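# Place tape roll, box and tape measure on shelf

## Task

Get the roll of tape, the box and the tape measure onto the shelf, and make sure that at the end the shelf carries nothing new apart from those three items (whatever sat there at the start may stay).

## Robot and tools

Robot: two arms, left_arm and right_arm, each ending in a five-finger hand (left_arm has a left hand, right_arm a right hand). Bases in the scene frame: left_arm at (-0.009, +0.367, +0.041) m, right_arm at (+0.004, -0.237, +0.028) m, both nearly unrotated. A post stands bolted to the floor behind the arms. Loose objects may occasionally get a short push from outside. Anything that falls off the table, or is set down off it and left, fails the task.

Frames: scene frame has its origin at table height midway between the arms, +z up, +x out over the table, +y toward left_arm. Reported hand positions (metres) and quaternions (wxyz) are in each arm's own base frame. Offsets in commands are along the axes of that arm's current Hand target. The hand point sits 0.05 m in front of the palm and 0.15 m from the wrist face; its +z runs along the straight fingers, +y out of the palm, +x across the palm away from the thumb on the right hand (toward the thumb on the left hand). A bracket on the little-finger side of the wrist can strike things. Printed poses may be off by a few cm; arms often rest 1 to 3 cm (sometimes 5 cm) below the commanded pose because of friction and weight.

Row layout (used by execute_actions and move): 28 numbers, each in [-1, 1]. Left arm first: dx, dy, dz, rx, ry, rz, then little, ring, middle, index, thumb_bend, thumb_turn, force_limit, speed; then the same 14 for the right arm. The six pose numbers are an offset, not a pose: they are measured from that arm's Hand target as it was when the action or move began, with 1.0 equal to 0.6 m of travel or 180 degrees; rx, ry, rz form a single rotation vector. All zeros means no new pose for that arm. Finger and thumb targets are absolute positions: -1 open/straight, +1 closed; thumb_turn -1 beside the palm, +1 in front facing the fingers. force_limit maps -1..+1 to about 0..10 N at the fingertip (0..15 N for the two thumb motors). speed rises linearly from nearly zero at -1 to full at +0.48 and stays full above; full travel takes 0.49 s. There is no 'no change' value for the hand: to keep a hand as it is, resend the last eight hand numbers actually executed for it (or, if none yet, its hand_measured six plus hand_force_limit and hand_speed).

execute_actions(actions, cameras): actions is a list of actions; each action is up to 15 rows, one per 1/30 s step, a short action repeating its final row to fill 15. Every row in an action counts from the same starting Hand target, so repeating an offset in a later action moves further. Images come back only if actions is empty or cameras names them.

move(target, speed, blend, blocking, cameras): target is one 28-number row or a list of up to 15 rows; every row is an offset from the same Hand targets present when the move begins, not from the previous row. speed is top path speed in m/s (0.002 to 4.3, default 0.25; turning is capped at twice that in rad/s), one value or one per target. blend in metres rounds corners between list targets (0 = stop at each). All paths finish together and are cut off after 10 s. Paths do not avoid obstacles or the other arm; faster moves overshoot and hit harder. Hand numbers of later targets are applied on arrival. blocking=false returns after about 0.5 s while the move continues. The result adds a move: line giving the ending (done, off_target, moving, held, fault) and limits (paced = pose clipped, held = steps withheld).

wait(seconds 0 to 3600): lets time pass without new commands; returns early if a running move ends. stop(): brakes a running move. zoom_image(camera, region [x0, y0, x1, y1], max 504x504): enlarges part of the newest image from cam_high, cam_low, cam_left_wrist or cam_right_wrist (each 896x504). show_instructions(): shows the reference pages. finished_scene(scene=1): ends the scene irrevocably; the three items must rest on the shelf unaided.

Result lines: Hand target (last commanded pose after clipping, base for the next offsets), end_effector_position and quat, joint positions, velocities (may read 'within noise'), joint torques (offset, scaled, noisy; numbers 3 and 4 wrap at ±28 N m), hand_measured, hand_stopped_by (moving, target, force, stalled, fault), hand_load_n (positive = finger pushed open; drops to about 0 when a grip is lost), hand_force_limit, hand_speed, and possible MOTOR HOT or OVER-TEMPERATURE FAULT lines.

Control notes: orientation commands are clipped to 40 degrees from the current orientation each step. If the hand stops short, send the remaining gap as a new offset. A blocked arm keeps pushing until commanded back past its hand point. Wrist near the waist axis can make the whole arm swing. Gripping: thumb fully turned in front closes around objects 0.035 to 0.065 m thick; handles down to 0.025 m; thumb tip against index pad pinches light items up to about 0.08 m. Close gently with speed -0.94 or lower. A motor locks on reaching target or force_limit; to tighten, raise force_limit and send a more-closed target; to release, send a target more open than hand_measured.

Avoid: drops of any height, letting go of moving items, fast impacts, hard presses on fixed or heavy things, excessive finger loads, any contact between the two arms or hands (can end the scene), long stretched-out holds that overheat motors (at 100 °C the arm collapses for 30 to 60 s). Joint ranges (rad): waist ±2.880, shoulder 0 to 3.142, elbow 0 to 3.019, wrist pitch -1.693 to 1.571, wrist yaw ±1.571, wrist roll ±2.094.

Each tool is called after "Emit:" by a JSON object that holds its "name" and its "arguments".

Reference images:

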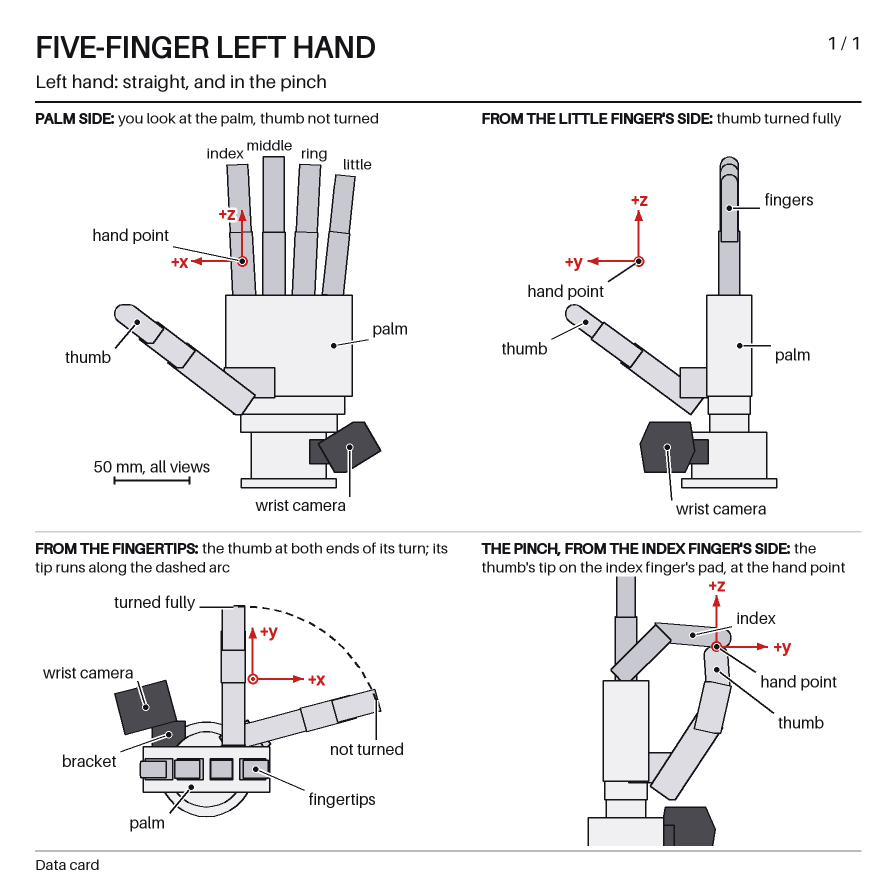

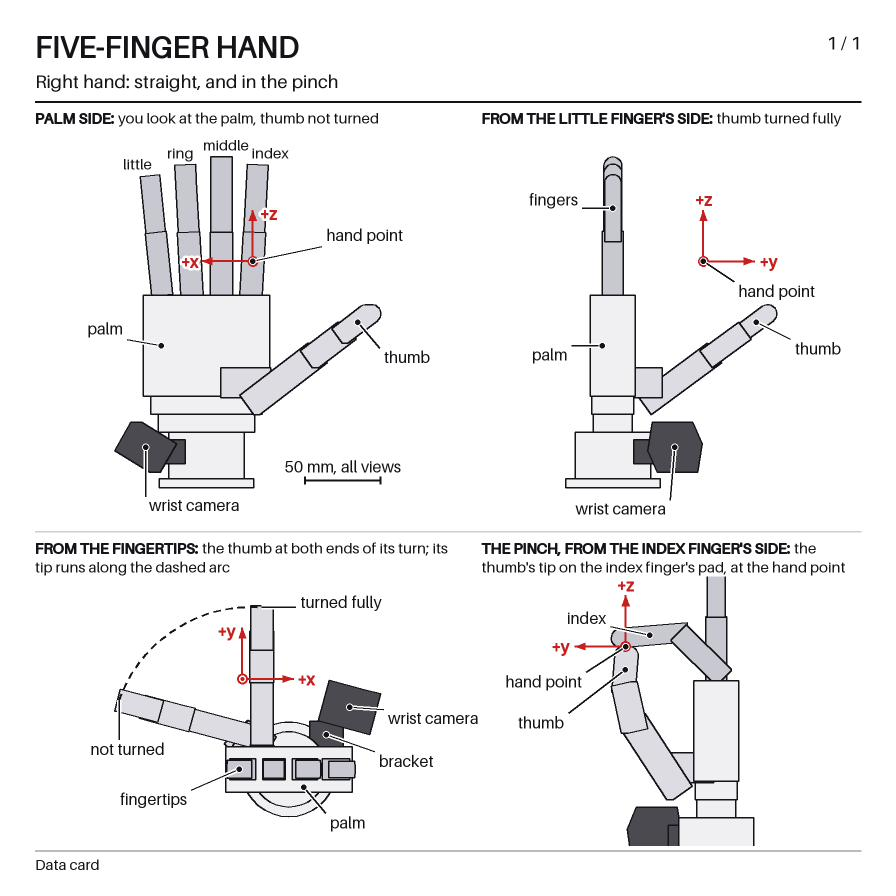

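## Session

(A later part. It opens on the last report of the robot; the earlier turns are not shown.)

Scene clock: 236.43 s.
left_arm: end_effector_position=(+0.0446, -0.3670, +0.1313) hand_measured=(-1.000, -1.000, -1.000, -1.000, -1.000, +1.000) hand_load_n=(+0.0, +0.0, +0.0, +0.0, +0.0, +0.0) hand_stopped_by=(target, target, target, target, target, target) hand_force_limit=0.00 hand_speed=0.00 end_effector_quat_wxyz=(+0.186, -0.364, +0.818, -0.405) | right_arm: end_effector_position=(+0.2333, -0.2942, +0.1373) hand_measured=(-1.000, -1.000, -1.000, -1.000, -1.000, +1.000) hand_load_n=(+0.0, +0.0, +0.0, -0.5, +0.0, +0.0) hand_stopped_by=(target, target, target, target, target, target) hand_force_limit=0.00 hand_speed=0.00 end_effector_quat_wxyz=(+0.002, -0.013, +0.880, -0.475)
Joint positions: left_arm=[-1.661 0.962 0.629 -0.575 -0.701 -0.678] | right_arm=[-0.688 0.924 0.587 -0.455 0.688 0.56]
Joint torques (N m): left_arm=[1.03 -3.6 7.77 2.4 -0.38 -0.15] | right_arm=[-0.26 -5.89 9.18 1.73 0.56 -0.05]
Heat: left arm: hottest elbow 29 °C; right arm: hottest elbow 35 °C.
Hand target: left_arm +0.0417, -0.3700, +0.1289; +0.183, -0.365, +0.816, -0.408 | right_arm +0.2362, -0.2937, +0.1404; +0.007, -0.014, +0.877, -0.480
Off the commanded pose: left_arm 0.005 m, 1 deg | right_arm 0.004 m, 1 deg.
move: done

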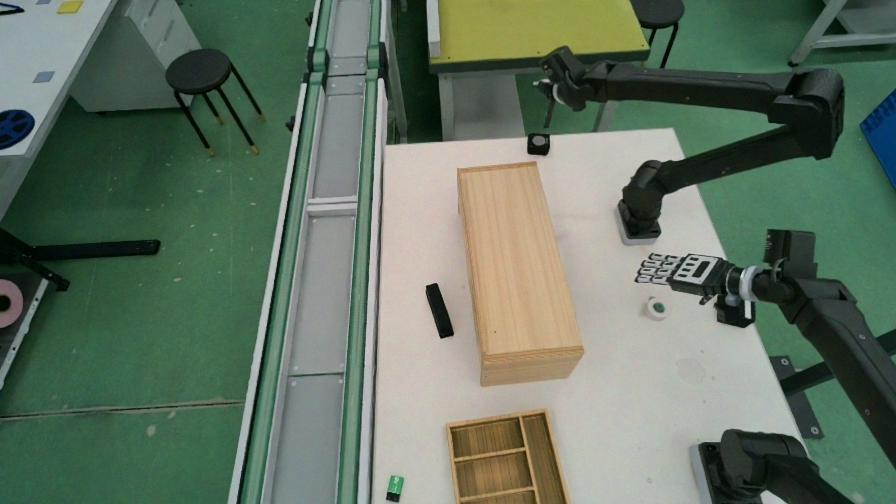

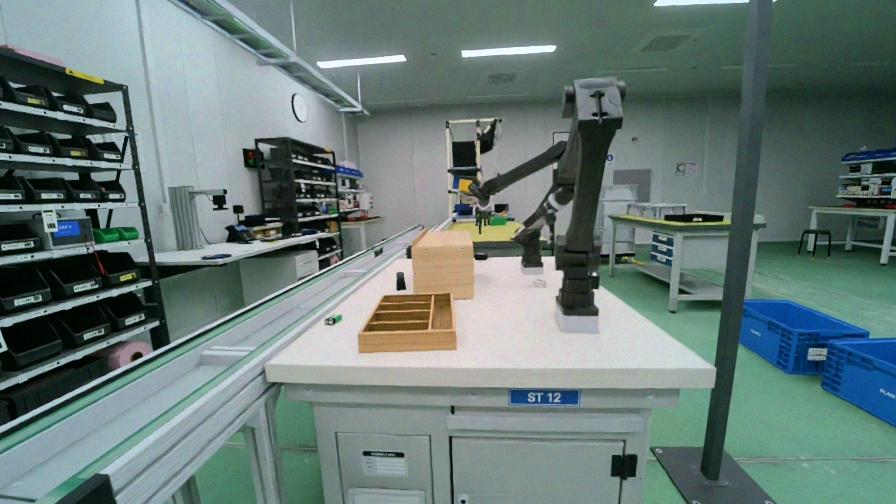

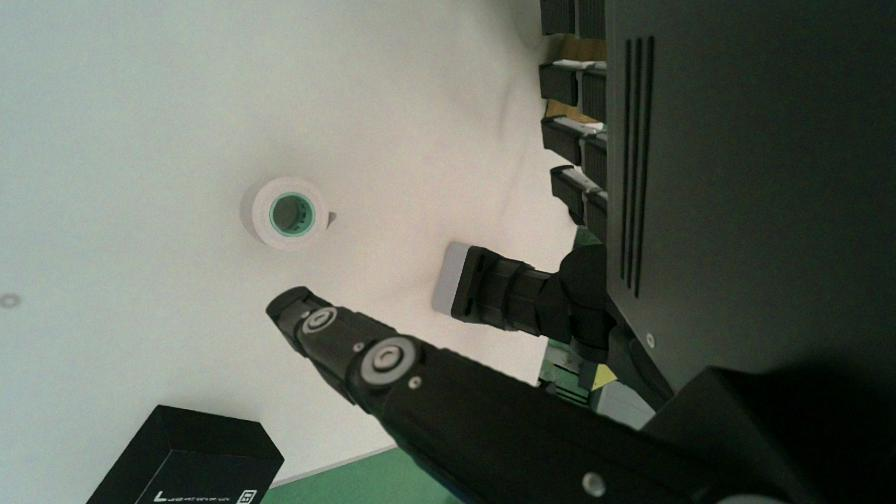

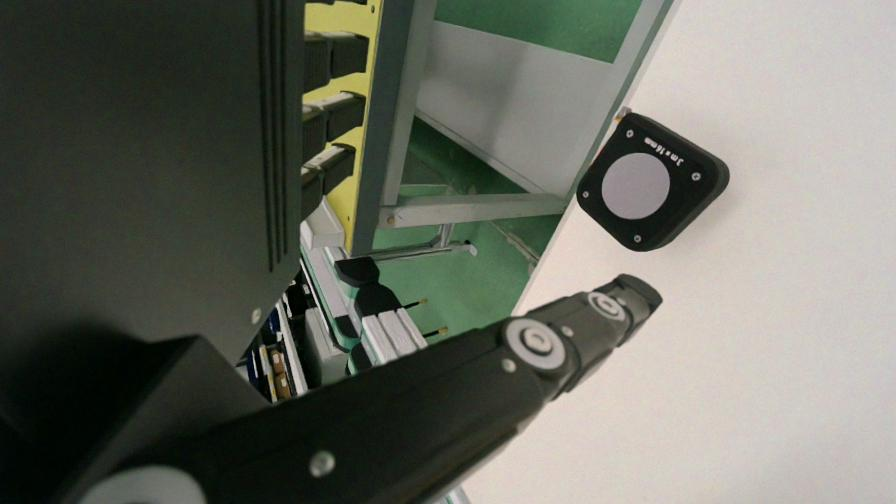

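Emit:
{"name": "move", "arguments": {"target": [0.0172,0.1688,0.1272,0,0,0,-1,-1,-1,-1,-1,1,0,0,0,0,0,0,0,0,-1,-1,-1,-1,-1,1,0,0], "speed": 0.12, "cameras": ["cam_high","cam_low","cam_left_wrist"]}}

Scene clock: 270.23 s.
left_arm: end_effector_position=(+0.0392, -0.3774, +0.0056) hand_measured=(-1.000, -1.000, -1.000, -1.000, -1.000, +1.000) hand_load_n=(+0.0, -0.5, +0.0, +0.0, +0.0, +0.0) hand_stopped_by=(target, target, target, target, target, target) hand_force_limit=0.00 hand_speed=0.00 end_effector_quat_wxyz=(+0.186, -0.367, +0.816, -0.406) | right_arm: end_effector_position=(+0.2333, -0.2942, +0.1373) hand_measured=(-1.000, -1.000, -1.000, -1.000, -1.000, +1.000) hand_load_n=(+0.0, +0.0, +0.0, +0.0, +0.0, +0.0) hand_stopped_by=(target, target, target, target, target, target) hand_force_limit=0.00 hand_speed=0.00 end_effector_quat_wxyz=(+0.002, -0.013, +0.880, -0.475)
Joint positions: left_arm=[-1.678 1.275 0.44 -0.084 -0.713 -0.702] | right_arm=[-0.688 0.924 0.587 -0.455 0.688 0.56]
Joint torques (N m): left_arm=[0.62 -5.36 5.63 2.4 -0.38 -0.14] | right_arm=[-0.09 -5.83 9.14 1.7 0.57 -0.06]
Heat: left arm: hottest elbow 29 °C; right arm: hottest elbow 35 °C.
Hand target: left_arm +0.0351, -0.3779, +0.0022; +0.183, -0.365, +0.816, -0.408 | right_arm +0.2362, -0.2937, +0.1404; +0.007, -0.014, +0.877, -0.480
Off the commanded pose: left_arm 0.005 m, 0 deg | right_arm 0.004 m, 1 deg.
move: done

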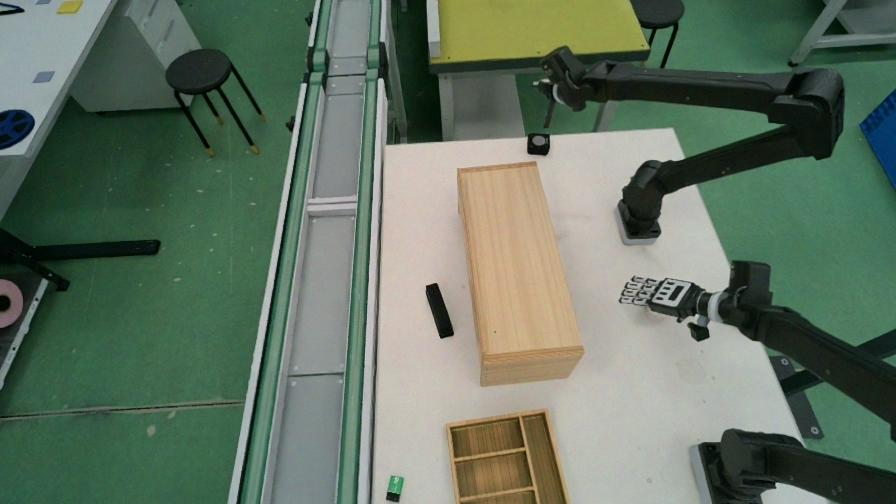

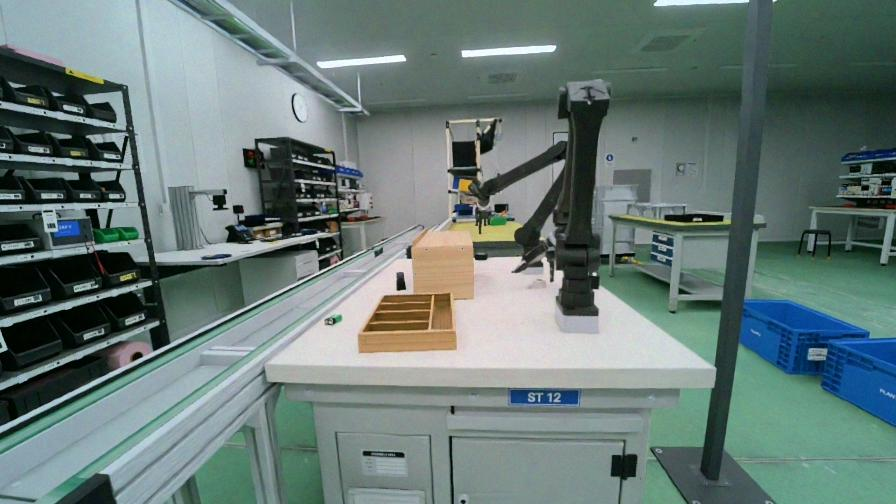

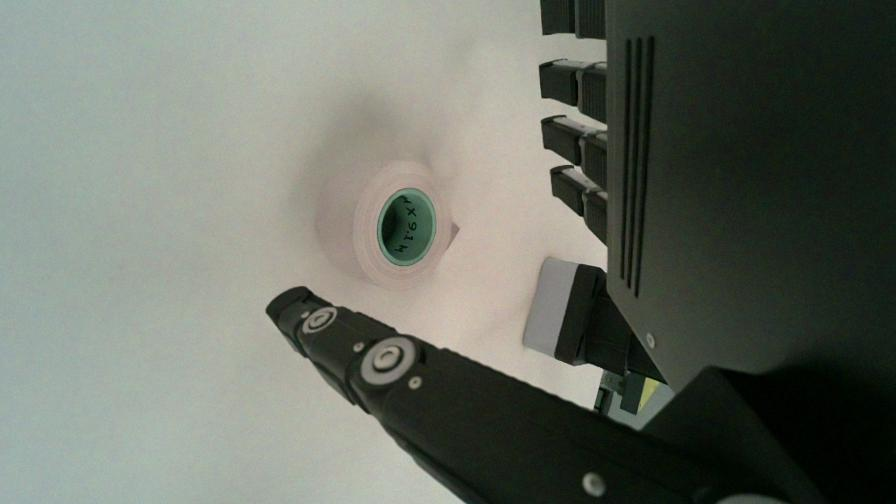

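Emit:
{"name": "move", "arguments": {"target": [0,0.0287,0.0214,0.039,0,0,-1,-1,-0.5,-0.5,-0.9,1,0,-0.3,0,0,0,0,0,0,-1,-1,-1,-1,-1,1,0,0], "speed": 0.08, "cameras": ["cam_high","cam_left_wrist"]}}

Scene clock: 280.30 s.
left_arm: end_effector_position=(+0.0378, -0.3815, -0.0129) hand_measured=(-1.000, -1.000, -0.500, -0.500, -0.900, +1.000) hand_load_n=(+0.0, +0.0, +0.0, +0.0, +0.0, +0.0) hand_stopped_by=(target, target, target, target, target, target) hand_force_limit=0.00 hand_speed=-0.30 end_effector_quat_wxyz=(+0.203, -0.362, +0.785, -0.460) | right_arm: end_effector_position=(+0.2333, -0.2942, +0.1373) hand_measured=(-1.000, -1.000, -1.000, -1.000, -1.000, +1.000) hand_load_n=(+0.0, +0.0, +0.0, +0.0, +0.0, +0.0) hand_stopped_by=(target, target, target, target, target, target) hand_force_limit=0.00 hand_speed=0.00 end_effector_quat_wxyz=(+0.002, -0.013, +0.880, -0.475)
Joint positions: left_arm=[-1.739 1.388 0.366 0.198 -0.83 -0.691] | right_arm=[-0.688 0.924 0.587 -0.455 0.688 0.56]
Joint torques (N m): left_arm=[0.62 -5.25 4.42 2.43 -0.4 0.03] | right_arm=[-0.32 -6.01 9.14 1.77 0.57 -0.05]
Heat: left arm: hottest elbow 29 °C; right arm: hottest elbow 35 °C.
Hand target: left_arm +0.0349, -0.3777, -0.0194; +0.205, -0.353, +0.790, -0.457 | right_arm +0.2362, -0.2937, +0.1404; +0.007, -0.014, +0.877, -0.480
Off the commanded pose: left_arm 0.008 m, 1 deg | right_arm 0.004 m, 1 deg.
move: done

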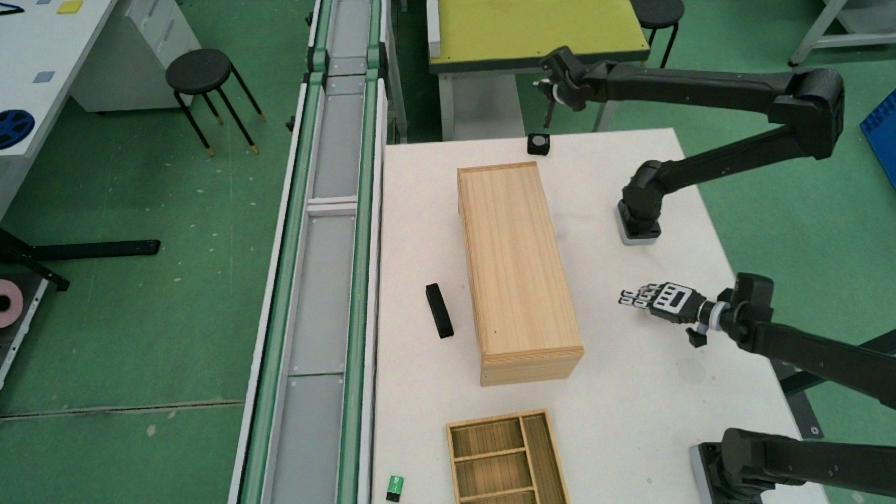

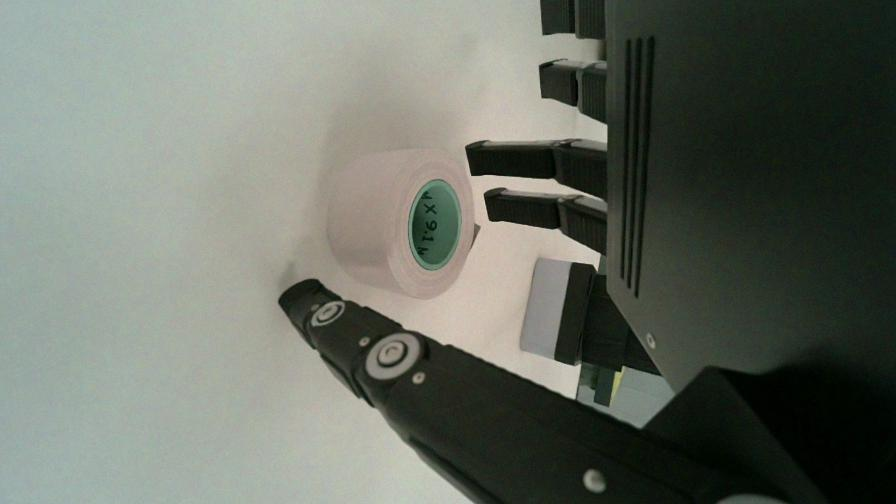

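Emit:
{"name": "move", "arguments": {"target": [0,0,0,0,0,0,-1,-1,0.2,0.2,0,1,-0.5,-0.92,0,0,0,0,0,0,-1,-1,-1,-1,-1,1,0,0], "cameras": ["cam_left_wrist"]}}

Scene clock: 285.83 s.
left_arm: end_effector_position=(+0.0380, -0.3813, -0.0131) hand_measured=(-1.000, -1.000, -0.090, -0.134, -0.706, +1.000) hand_load_n=(+0.0, -0.5, +3.0, +2.0, +6.0, +0.0) hand_stopped_by=(target, target, force, force, force, target) hand_force_limit=-0.50 hand_speed=-0.92 end_effector_quat_wxyz=(+0.203, -0.362, +0.785, -0.460) | right_arm: end_effector_position=(+0.2333, -0.2942, +0.1373) hand_measured=(-1.000, -1.000, -1.000, -1.000, -1.000, +1.000) hand_load_n=(+0.0, +0.0, +0.0, +0.0, +0.0, +0.0) hand_stopped_by=(target, target, target, target, target, target) hand_force_limit=0.00 hand_speed=0.00 end_effector_quat_wxyz=(+0.002, -0.013, +0.880, -0.475)
Joint positions: left_arm=[-1.739 1.388 0.366 0.198 -0.831 -0.688] | right_arm=[-0.688 0.924 0.587 -0.455 0.688 0.56]
Joint torques (N m): left_arm=[0.91 -5.19 4.37 2.47 -0.37 0.01] | right_arm=[-0.09 -5.95 9.2 1.74 0.56 -0.06]
Heat: left arm: hottest waist 28 °C; right arm: hottest elbow 35 °C.
Hand target: left_arm +0.0349, -0.3777, -0.0194; +0.205, -0.353, +0.790, -0.457 | right_arm +0.2362, -0.2937, +0.1404; +0.007, -0.014, +0.877, -0.480
Off the commanded pose: left_arm 0.008 m, 1 deg | right_arm 0.004 m, 1 deg.
move: done

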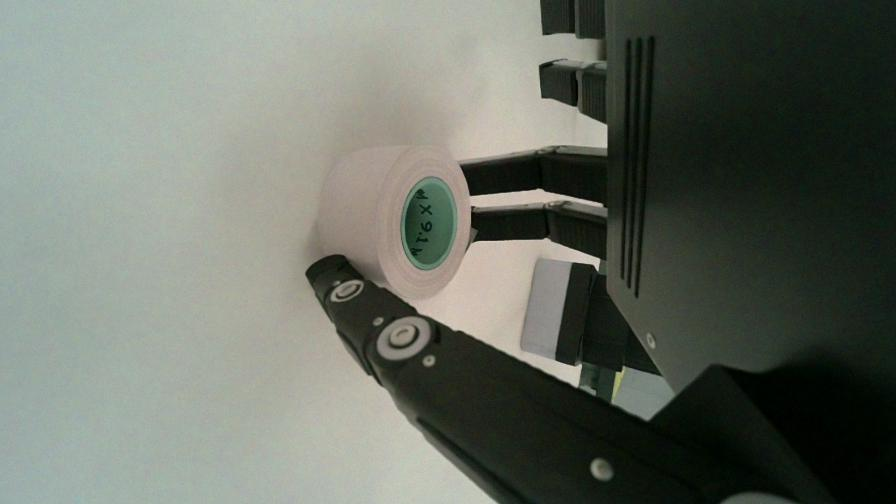

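Emit:
{"name": "move", "arguments": {"target": [0,-0.0867,-0.0497,0,0,0,-1,-1,0.2,0.2,0,1,-0.5,-0.92,0,0,0,0,0,0,-1,-1,-1,-1,-1,1,0,0], "speed": 0.08, "cameras": ["cam_high","cam_left_wrist"]}}

Scene clock: 293.27 s.
left_arm: end_effector_position=(+0.0413, -0.3624, +0.0255) hand_measured=(-1.000, -1.000, -0.090, -0.134, -0.706, +1.000) hand_load_n=(+0.5, +0.0, +2.5, +2.5, +6.0, +0.0) hand_stopped_by=(target, target, force, force, force, target) hand_force_limit=-0.50 hand_speed=-0.92 end_effector_quat_wxyz=(+0.214, -0.355, +0.794, -0.445) | right_arm: end_effector_position=(+0.2333, -0.2942, +0.1373) hand_measured=(-1.000, -1.000, -1.000, -1.000, -1.000, +1.000) hand_load_n=(+0.0, +0.0, +0.0, +0.0, +0.0, +0.0) hand_stopped_by=(target, target, target, target, target, target) hand_force_limit=0.00 hand_speed=0.00 end_effector_quat_wxyz=(+0.002, -0.013, +0.880, -0.475)
Joint positions: left_arm=[-1.739 1.181 0.385 -0.066 -0.831 -0.685] | right_arm=[-0.688 0.924 0.587 -0.455 0.688 0.56]
Joint torques (N m): left_arm=[0.44 -5.66 8.73 1.25 -0.39 -0.02] | right_arm=[-0.15 -5.89 9.14 1.77 0.57 -0.05]
Heat: left arm: hottest waist 28 °C; right arm: hottest elbow 35 °C.
Hand target: left_arm +0.0349, -0.3778, +0.0406; +0.205, -0.353, +0.790, -0.457 | right_arm +0.2362, -0.2937, +0.1404; +0.007, -0.014, +0.877, -0.480
Off the commanded pose: left_arm 0.023 m, 2 deg | right_arm 0.004 m, 1 deg.
move: off_target (left_arm)

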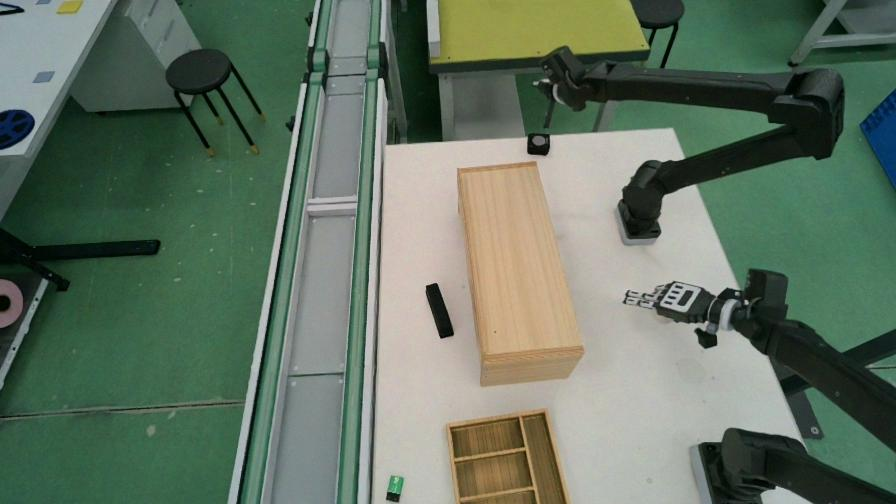

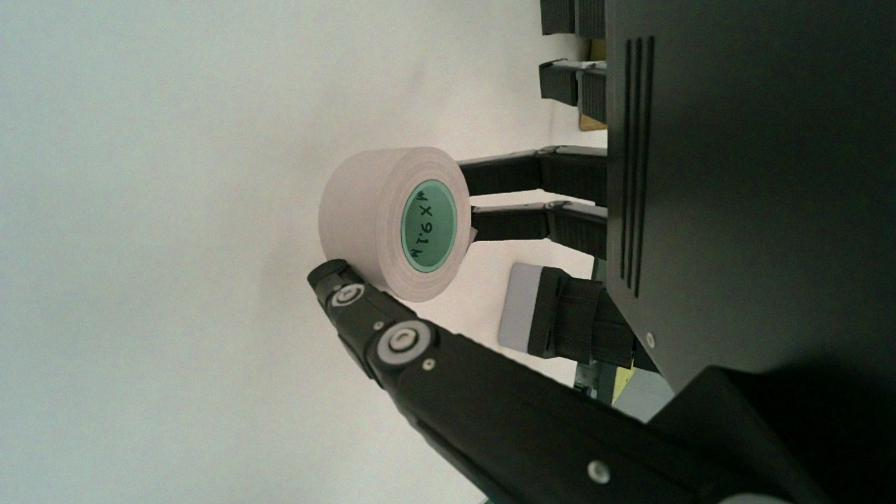

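Emit:
{"name": "move", "arguments": {"target": [[-0.0918,-0.3518,-0.1843,0,0,0,-1,-1,0.2,0.2,0,1,-0.5,-0.92,0,0,0,0,0,0,-1,-1,-1,-1,-1,1,0,0],[-0.4685,-0.504,0.0817,0,0,0,-1,-1,0.2,0.2,0,1,-0.5,-0.92,0,0,0,0,0,0,-1,-1,-1,-1,-1,1,0,0]], "speed": 0.15, "blend": 0.05, "cameras": ["cam_high","cam_low","cam_left_wrist"]}}

Scene clock: 305.23 s.
left_arm: end_effector_position=(+0.3495, -0.2890, +0.2502) hand_measured=(-1.000, -1.000, -0.090, -0.134, -0.706, +1.000) hand_load_n=(+0.0, +0.0, +2.5, +2.5, +6.0, +0.0) hand_stopped_by=(target, target, force, force, force, target) hand_force_limit=-0.50 hand_speed=-0.92 end_effector_quat_wxyz=(+0.188, -0.364, +0.801, -0.436) | right_arm: end_effector_position=(+0.2333, -0.2942, +0.1373) hand_measured=(-1.000, -1.000, -1.000, -1.000, -1.000, +1.000) hand_load_n=(+0.0, +0.0, +0.0, +0.0, +0.0, +0.0) hand_stopped_by=(target, target, target, target, target, target) hand_force_limit=0.00 hand_speed=0.00 end_effector_quat_wxyz=(+0.002, -0.013, +0.880, -0.475)
Joint positions: left_arm=[-0.574 1.034 0.921 -0.475 0.136 0.072] | right_arm=[-0.688 0.924 0.587 -0.455 0.688 0.56]
Joint torques (N m): left_arm=[2.02 -5.66 12.45 3.08 0.16 0.03] | right_arm=[-0.26 -5.89 9.14 1.76 0.57 -0.05]
Heat: left arm: hottest elbow 29 °C; right arm: hottest elbow 35 °C.
Hand target: left_arm +0.3663, -0.2968, +0.2784; +0.205, -0.354, +0.790, -0.457 | right_arm +0.2362, -0.2937, +0.1404; +0.007, -0.014, +0.877, -0.480
Off the commanded pose: left_arm 0.034 m, 4 deg | right_arm 0.004 m, 1 deg.
move: off_target (left_arm)

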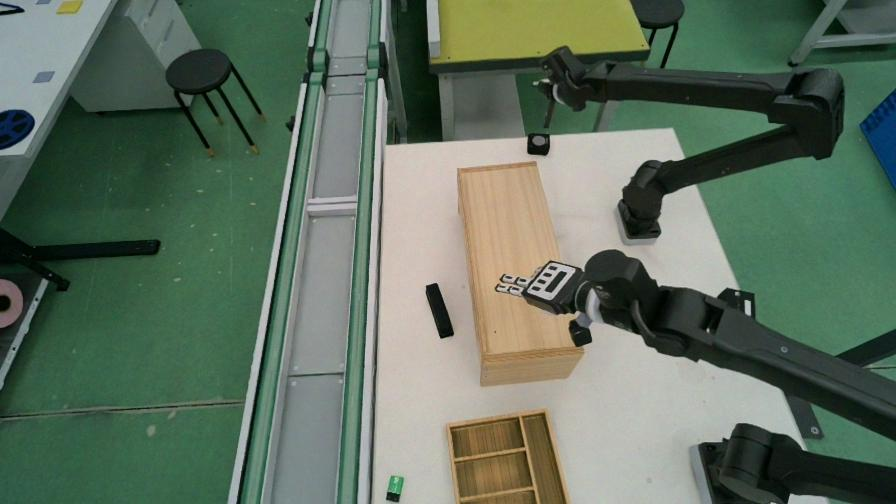

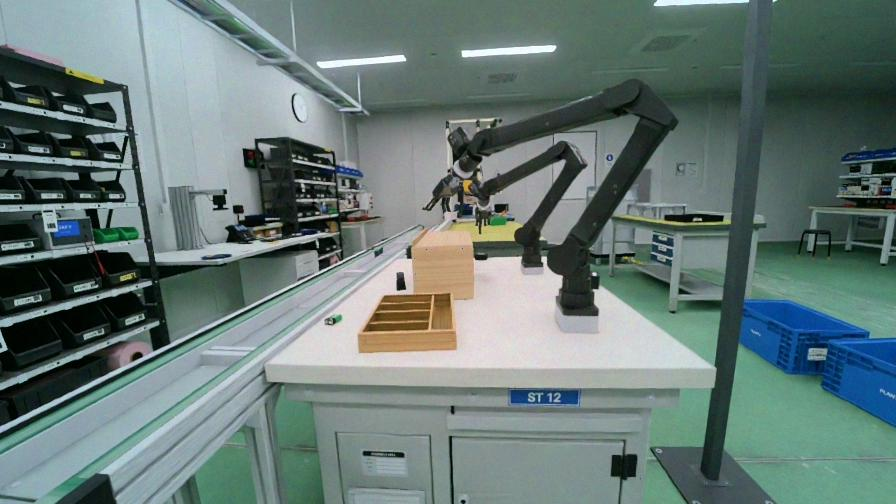

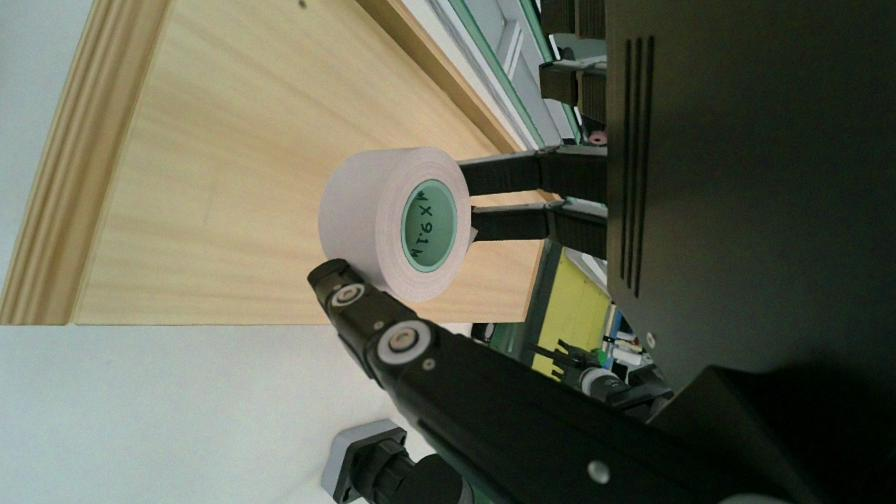

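Emit:
{"name": "move", "arguments": {"target": [-0.0233,0.0315,0.0453,0,0,0,-1,-1,0.2,0.2,0,1,-0.5,-0.92,0,0,0,0,0,0,-1,-1,-1,-1,-1,1,0,0], "speed": 0.06, "cameras": ["cam_low","cam_left_wrist"]}}

Emit:
{"name": "zoom_image", "arguments": {"camera": "cam_low", "region": [380, 160, 540, 280]}}

Scene clock: 316.97 s.
left_arm: end_effector_position=(+0.3753, -0.2953, +0.2426) hand_measured=(-1.000, -1.000, -0.090, -0.134, -0.706, +1.000) hand_load_n=(+0.0, +0.0, +3.0, +2.0, +6.0, +0.0) hand_stopped_by=(target, target, force, force, force, target) hand_force_limit=-0.50 hand_speed=-0.92 end_effector_quat_wxyz=(+0.196, -0.356, +0.795, -0.451) | right_arm: end_effector_position=(+0.2333, -0.2942, +0.1373) hand_measured=(-1.000, -1.000, -1.000, -1.000, -1.000, +1.000) hand_load_n=(+0.0, +0.0, +0.0, +0.0, +0.0, +0.0) hand_stopped_by=(target, target, target, target, target, target) hand_force_limit=0.00 hand_speed=0.00 end_effector_quat_wxyz=(+0.002, -0.013, +0.880, -0.475)
Joint positions: left_arm=[-0.546 1.092 0.921 -0.38 0.165 0.089] | right_arm=[-0.688 0.924 0.587 -0.455 0.688 0.56]
Joint torques (N m): left_arm=[2.2 -6.36 9.89 3.14 0.15 0.03] | right_arm=[-0.32 -5.95 9.18 1.76 0.57 -0.05]
Heat: left arm: hottest elbow 32 °C; right arm: hottest elbow 35 °C.
Hand target: left_arm +0.3861, -0.2958, +0.2486; +0.205, -0.354, +0.790, -0.457 | right_arm +0.2362, -0.2937, +0.1404; +0.007, -0.014, +0.877, -0.480
Off the commanded pose: left_arm 0.012 m, 1 deg | right_arm 0.004 m, 1 deg.
move: off_target (left_arm)

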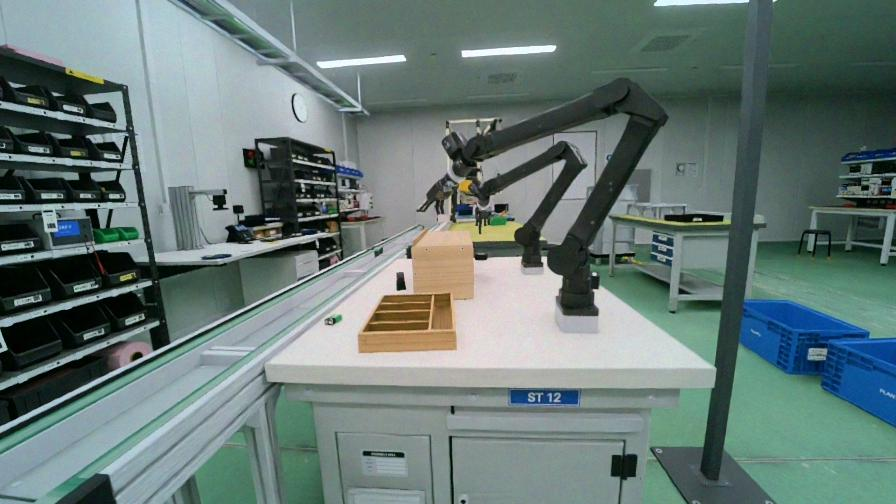

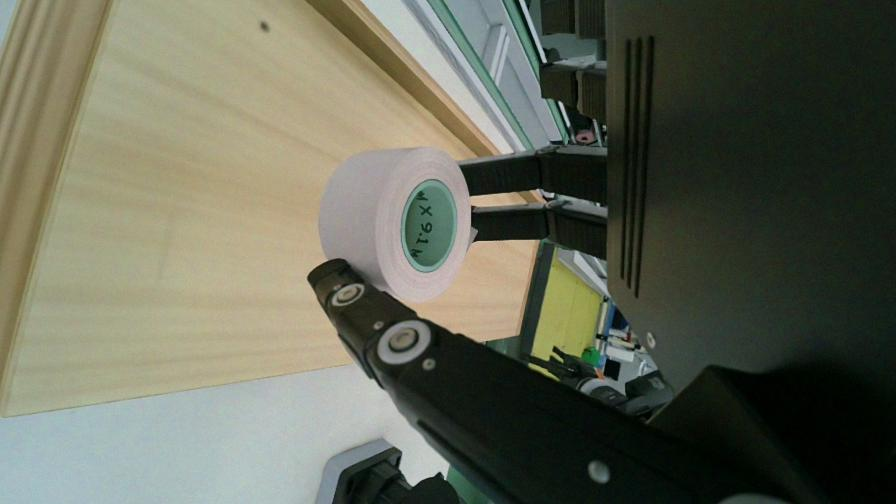

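Scaled by 3.150.

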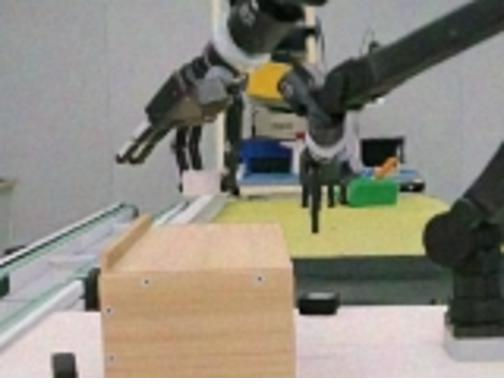

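Emit:
{"name": "move", "arguments": {"target": [0,0.0578,0.0332,0,0,0,-1,-1,0.2,0.2,0,1,-0.5,-0.92,0,0,0,0,0,0,-1,-1,-1,-1,-1,1,0,0], "speed": 0.06, "cameras": ["cam_low","cam_left_wrist","cam_high"]}}

Emit:
{"name": "zoom_image", "arguments": {"camera": "cam_low", "region": [400, 190, 500, 260]}}

Scene clock: 338.30 s.
left_arm: end_effector_position=(+0.3801, -0.2983, +0.2133) hand_measured=(-1.000, -1.000, -0.090, -0.134, -0.706, +1.000) hand_load_n=(+0.0, +0.0, +2.5, +2.0, +6.0, +0.0) hand_stopped_by=(target, target, force, force, force, target) hand_force_limit=-0.50 hand_speed=-0.92 end_effector_quat_wxyz=(+0.201, -0.353, +0.791, -0.458) | right_arm: end_effector_position=(+0.2333, -0.2942, +0.1373) hand_measured=(-1.000, -1.000, -1.000, -1.000, -1.000, +1.000) hand_load_n=(+0.0, -0.5, +0.0, +0.0, +0.0, +0.5) hand_stopped_by=(target, target, target, target, target, target) hand_force_limit=0.00 hand_speed=0.00 end_effector_quat_wxyz=(+0.002, -0.013, +0.880, -0.475)
Joint positions: left_arm=[-0.546 1.12 0.852 -0.265 0.165 0.089] | right_arm=[-0.688 0.924 0.587 -0.455 0.688 0.56]
Joint torques (N m): left_arm=[2.43 -6.36 8.34 3.08 0.18 0.01] | right_arm=[-0.09 -5.71 9.11 1.74 0.58 -0.05]
Heat: left arm: hottest elbow 34 °C; right arm: hottest elbow 35 °C.
Hand target: left_arm +0.3862, -0.2958, +0.2085; +0.205, -0.354, +0.790, -0.457 | right_arm +0.2362, -0.2937, +0.1404; +0.007, -0.014, +0.877, -0.480
Off the commanded pose: left_arm 0.008 m, 0 deg | right_arm 0.004 m, 1 deg.
move: done
Images, in order (width x height): cam_high 896x504, cam_low 896x504, cam_left_wrist 896x504.

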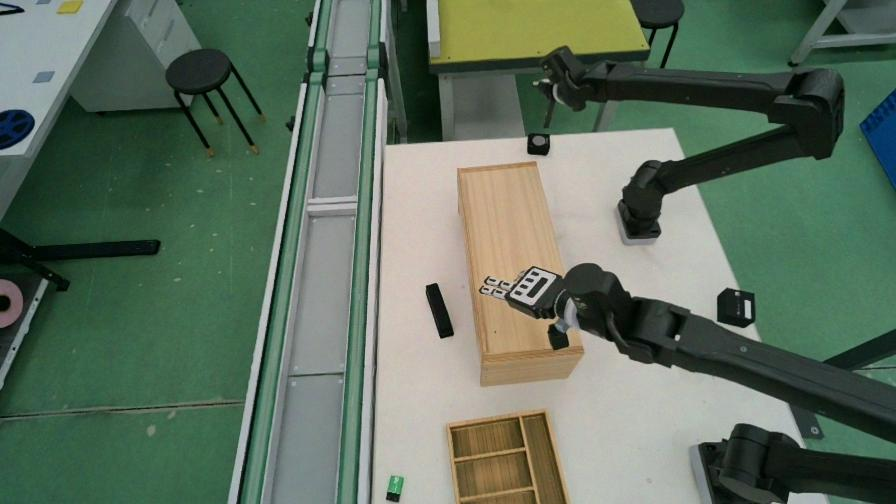

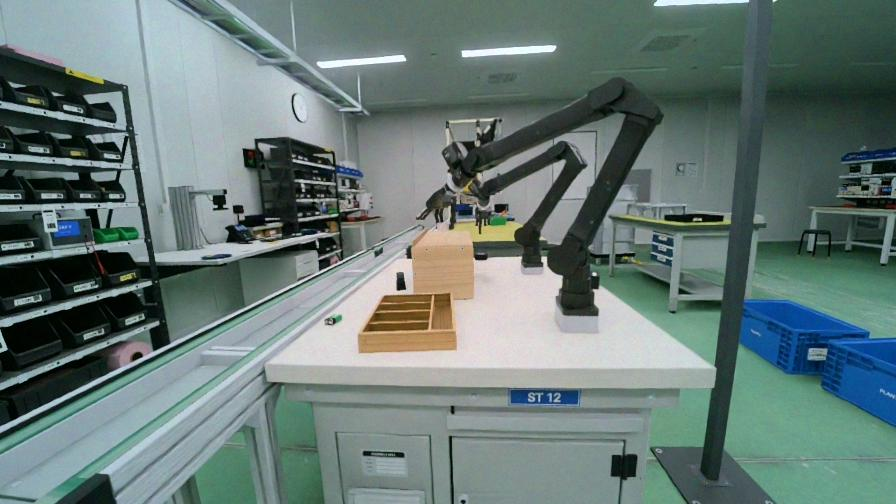

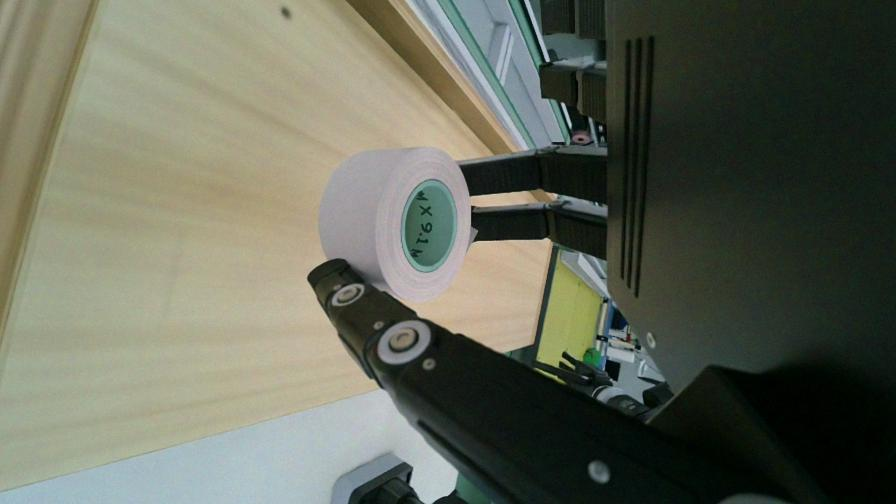

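Scaled by 5.040.

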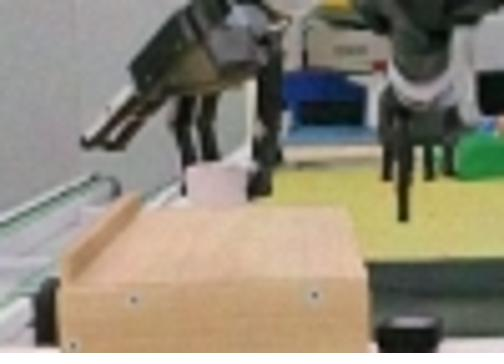

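Emit:
{"name": "move", "arguments": {"target": [0,0.0433,0.0249,0,0,0,-1,-1,0.2,0.2,0,1,-0.5,-0.92,0,0,0,0,0,0,-1,-1,-1,-1,-1,1,0,0], "speed": 0.06, "cameras": ["cam_low","cam_left_wrist","cam_high"]}}

Emit:
{"name": "zoom_image", "arguments": {"camera": "cam_low", "region": [400, 190, 500, 260]}}

Scene clock: 342.63 s.
left_arm: end_effector_position=(+0.3805, -0.2985, +0.1831) hand_measured=(-1.000, -1.000, -0.090, -0.134, -0.706, +1.000) hand_load_n=(+0.0, +0.0, +2.5, +2.5, +6.0, +0.0) hand_stopped_by=(target, target, force, force, force, target) hand_force_limit=-0.50 hand_speed=-0.92 end_effector_quat_wxyz=(+0.201, -0.354, +0.791, -0.457) | right_arm: end_effector_position=(+0.2333, -0.2942, +0.1373) hand_measured=(-1.000, -1.000, -1.000, -1.000, -1.000, +1.000) hand_load_n=(+0.0, +0.0, +0.0, +0.0, +0.0, +0.0) hand_stopped_by=(target, target, target, target, target, target) hand_force_limit=0.00 hand_speed=0.00 end_effector_quat_wxyz=(+0.002, -0.013, +0.880, -0.475)
Joint positions: left_arm=[-0.546 1.15 0.791 -0.174 0.165 0.089] | right_arm=[-0.688 0.924 0.587 -0.455 0.688 0.56]
Joint torques (N m): left_arm=[2.32 -6.71 8.18 3.14 0.18 0.01] | right_arm=[-0.32 -5.83 9.13 1.78 0.57 -0.05]
Heat: left arm: hottest elbow 33 °C; right arm: hottest elbow 35 °C.
Hand target: left_arm +0.3861, -0.2958, +0.1786; +0.205, -0.354, +0.790, -0.457 | right_arm +0.2362, -0.2937, +0.1404; +0.007, -0.014, +0.877, -0.480
Off the commanded pose: left_arm 0.008 m, 0 deg | right_arm 0.004 m, 1 deg.
move: done
Images, in order (width x height): cam_high 896x504, cam_low 896x504, cam_left_wrist 896x504.

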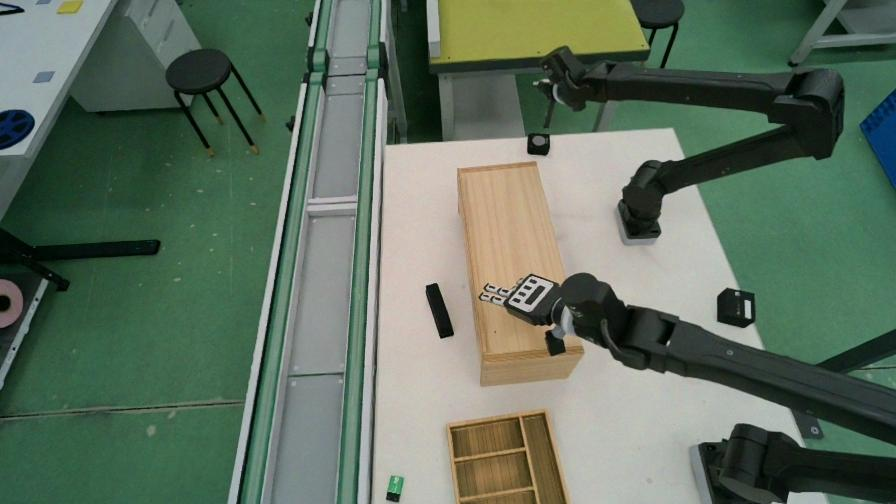

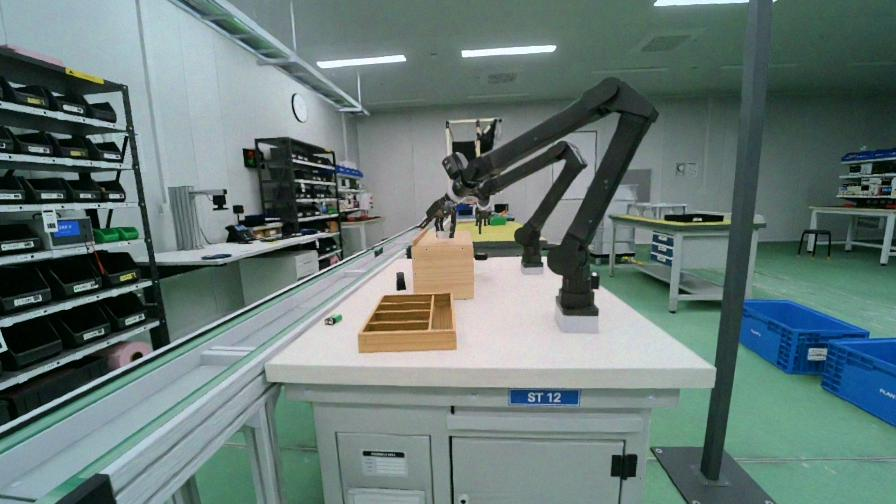

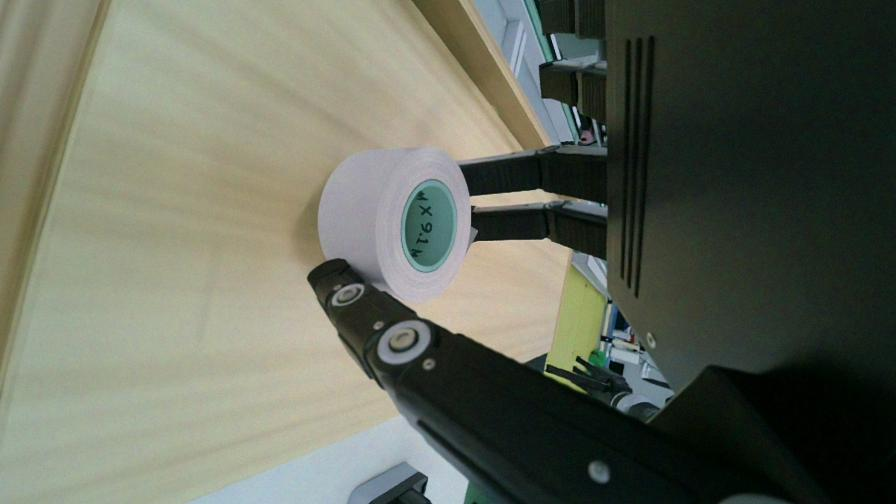

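Scaled by 5.040.

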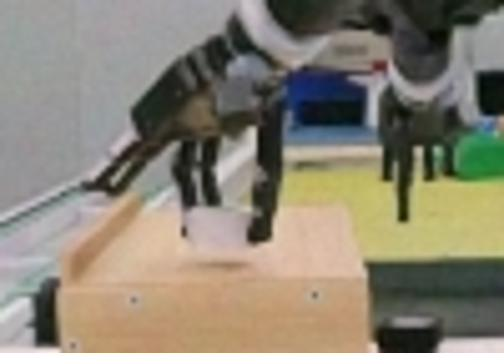

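Emit:
{"name": "move", "arguments": {"target": [0,0.0116,0.0066,0,0,0,-1,-1,0.2,0.2,0,1,-0.5,-0.92,0,0,0,0,0,0,-1,-1,-1,-1,-1,1,0,0], "speed": 0.04, "cameras": ["cam_low","cam_left_wrist"]}}

Emit:
{"name": "zoom_image", "arguments": {"camera": "cam_low", "region": [400, 190, 500, 260]}}

Scene clock: 348.00 s.
left_arm: end_effector_position=(+0.3808, -0.2988, +0.1765) hand_measured=(-1.000, -1.000, -0.090, -0.134, -0.706, +1.000) hand_load_n=(+0.0, +0.0, +3.0, +2.5, +6.0, +0.0) hand_stopped_by=(target, target, force, force, force, target) hand_force_limit=-0.50 hand_speed=-0.92 end_effector_quat_wxyz=(+0.201, -0.353, +0.790, -0.459) | right_arm: end_effector_position=(+0.2333, -0.2942, +0.1373) hand_measured=(-1.000, -1.000, -1.000, -1.000, -1.000, +1.000) hand_load_n=(+0.0, +0.0, +0.0, +0.0, +0.0, +0.0) hand_stopped_by=(target, target, target, target, target, target) hand_force_limit=0.00 hand_speed=0.00 end_effector_quat_wxyz=(+0.002, -0.013, +0.880, -0.475)
Joint positions: left_arm=[-0.546 1.158 0.777 -0.149 0.165 0.089] | right_arm=[-0.688 0.924 0.587 -0.455 0.688 0.56]
Joint torques (N m): left_arm=[2.2 -6.42 8.03 3.18 0.17 0.02] | right_arm=[-0.15 -6.07 9.16 1.77 0.56 -0.05]
Heat: left arm: hottest elbow 33 °C; right arm: hottest elbow 35 °C.
Hand target: left_arm +0.3861, -0.2958, +0.1705; +0.205, -0.354, +0.790, -0.457 | right_arm +0.2362, -0.2937, +0.1404; +0.007, -0.014, +0.877, -0.480
Off the commanded pose: left_arm 0.008 m, 0 deg | right_arm 0.004 m, 1 deg.
move: done

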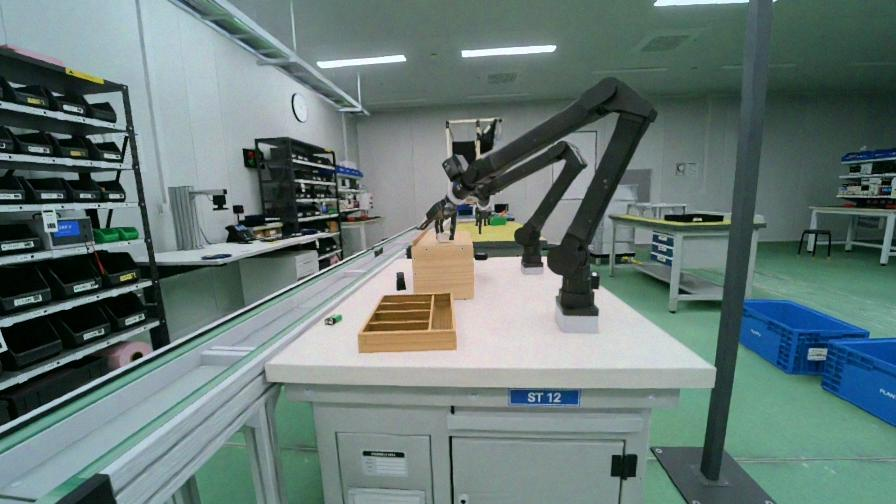

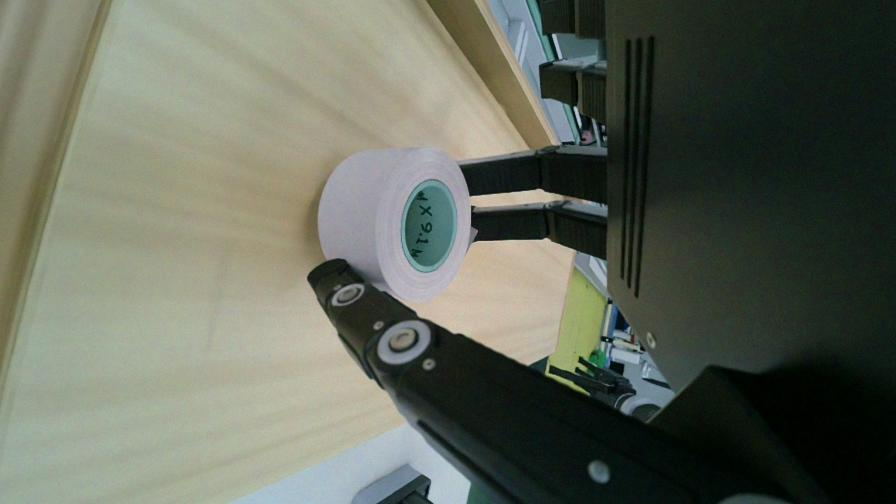

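Scaled by 5.040.

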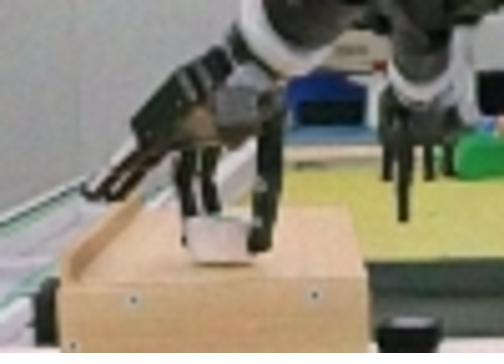

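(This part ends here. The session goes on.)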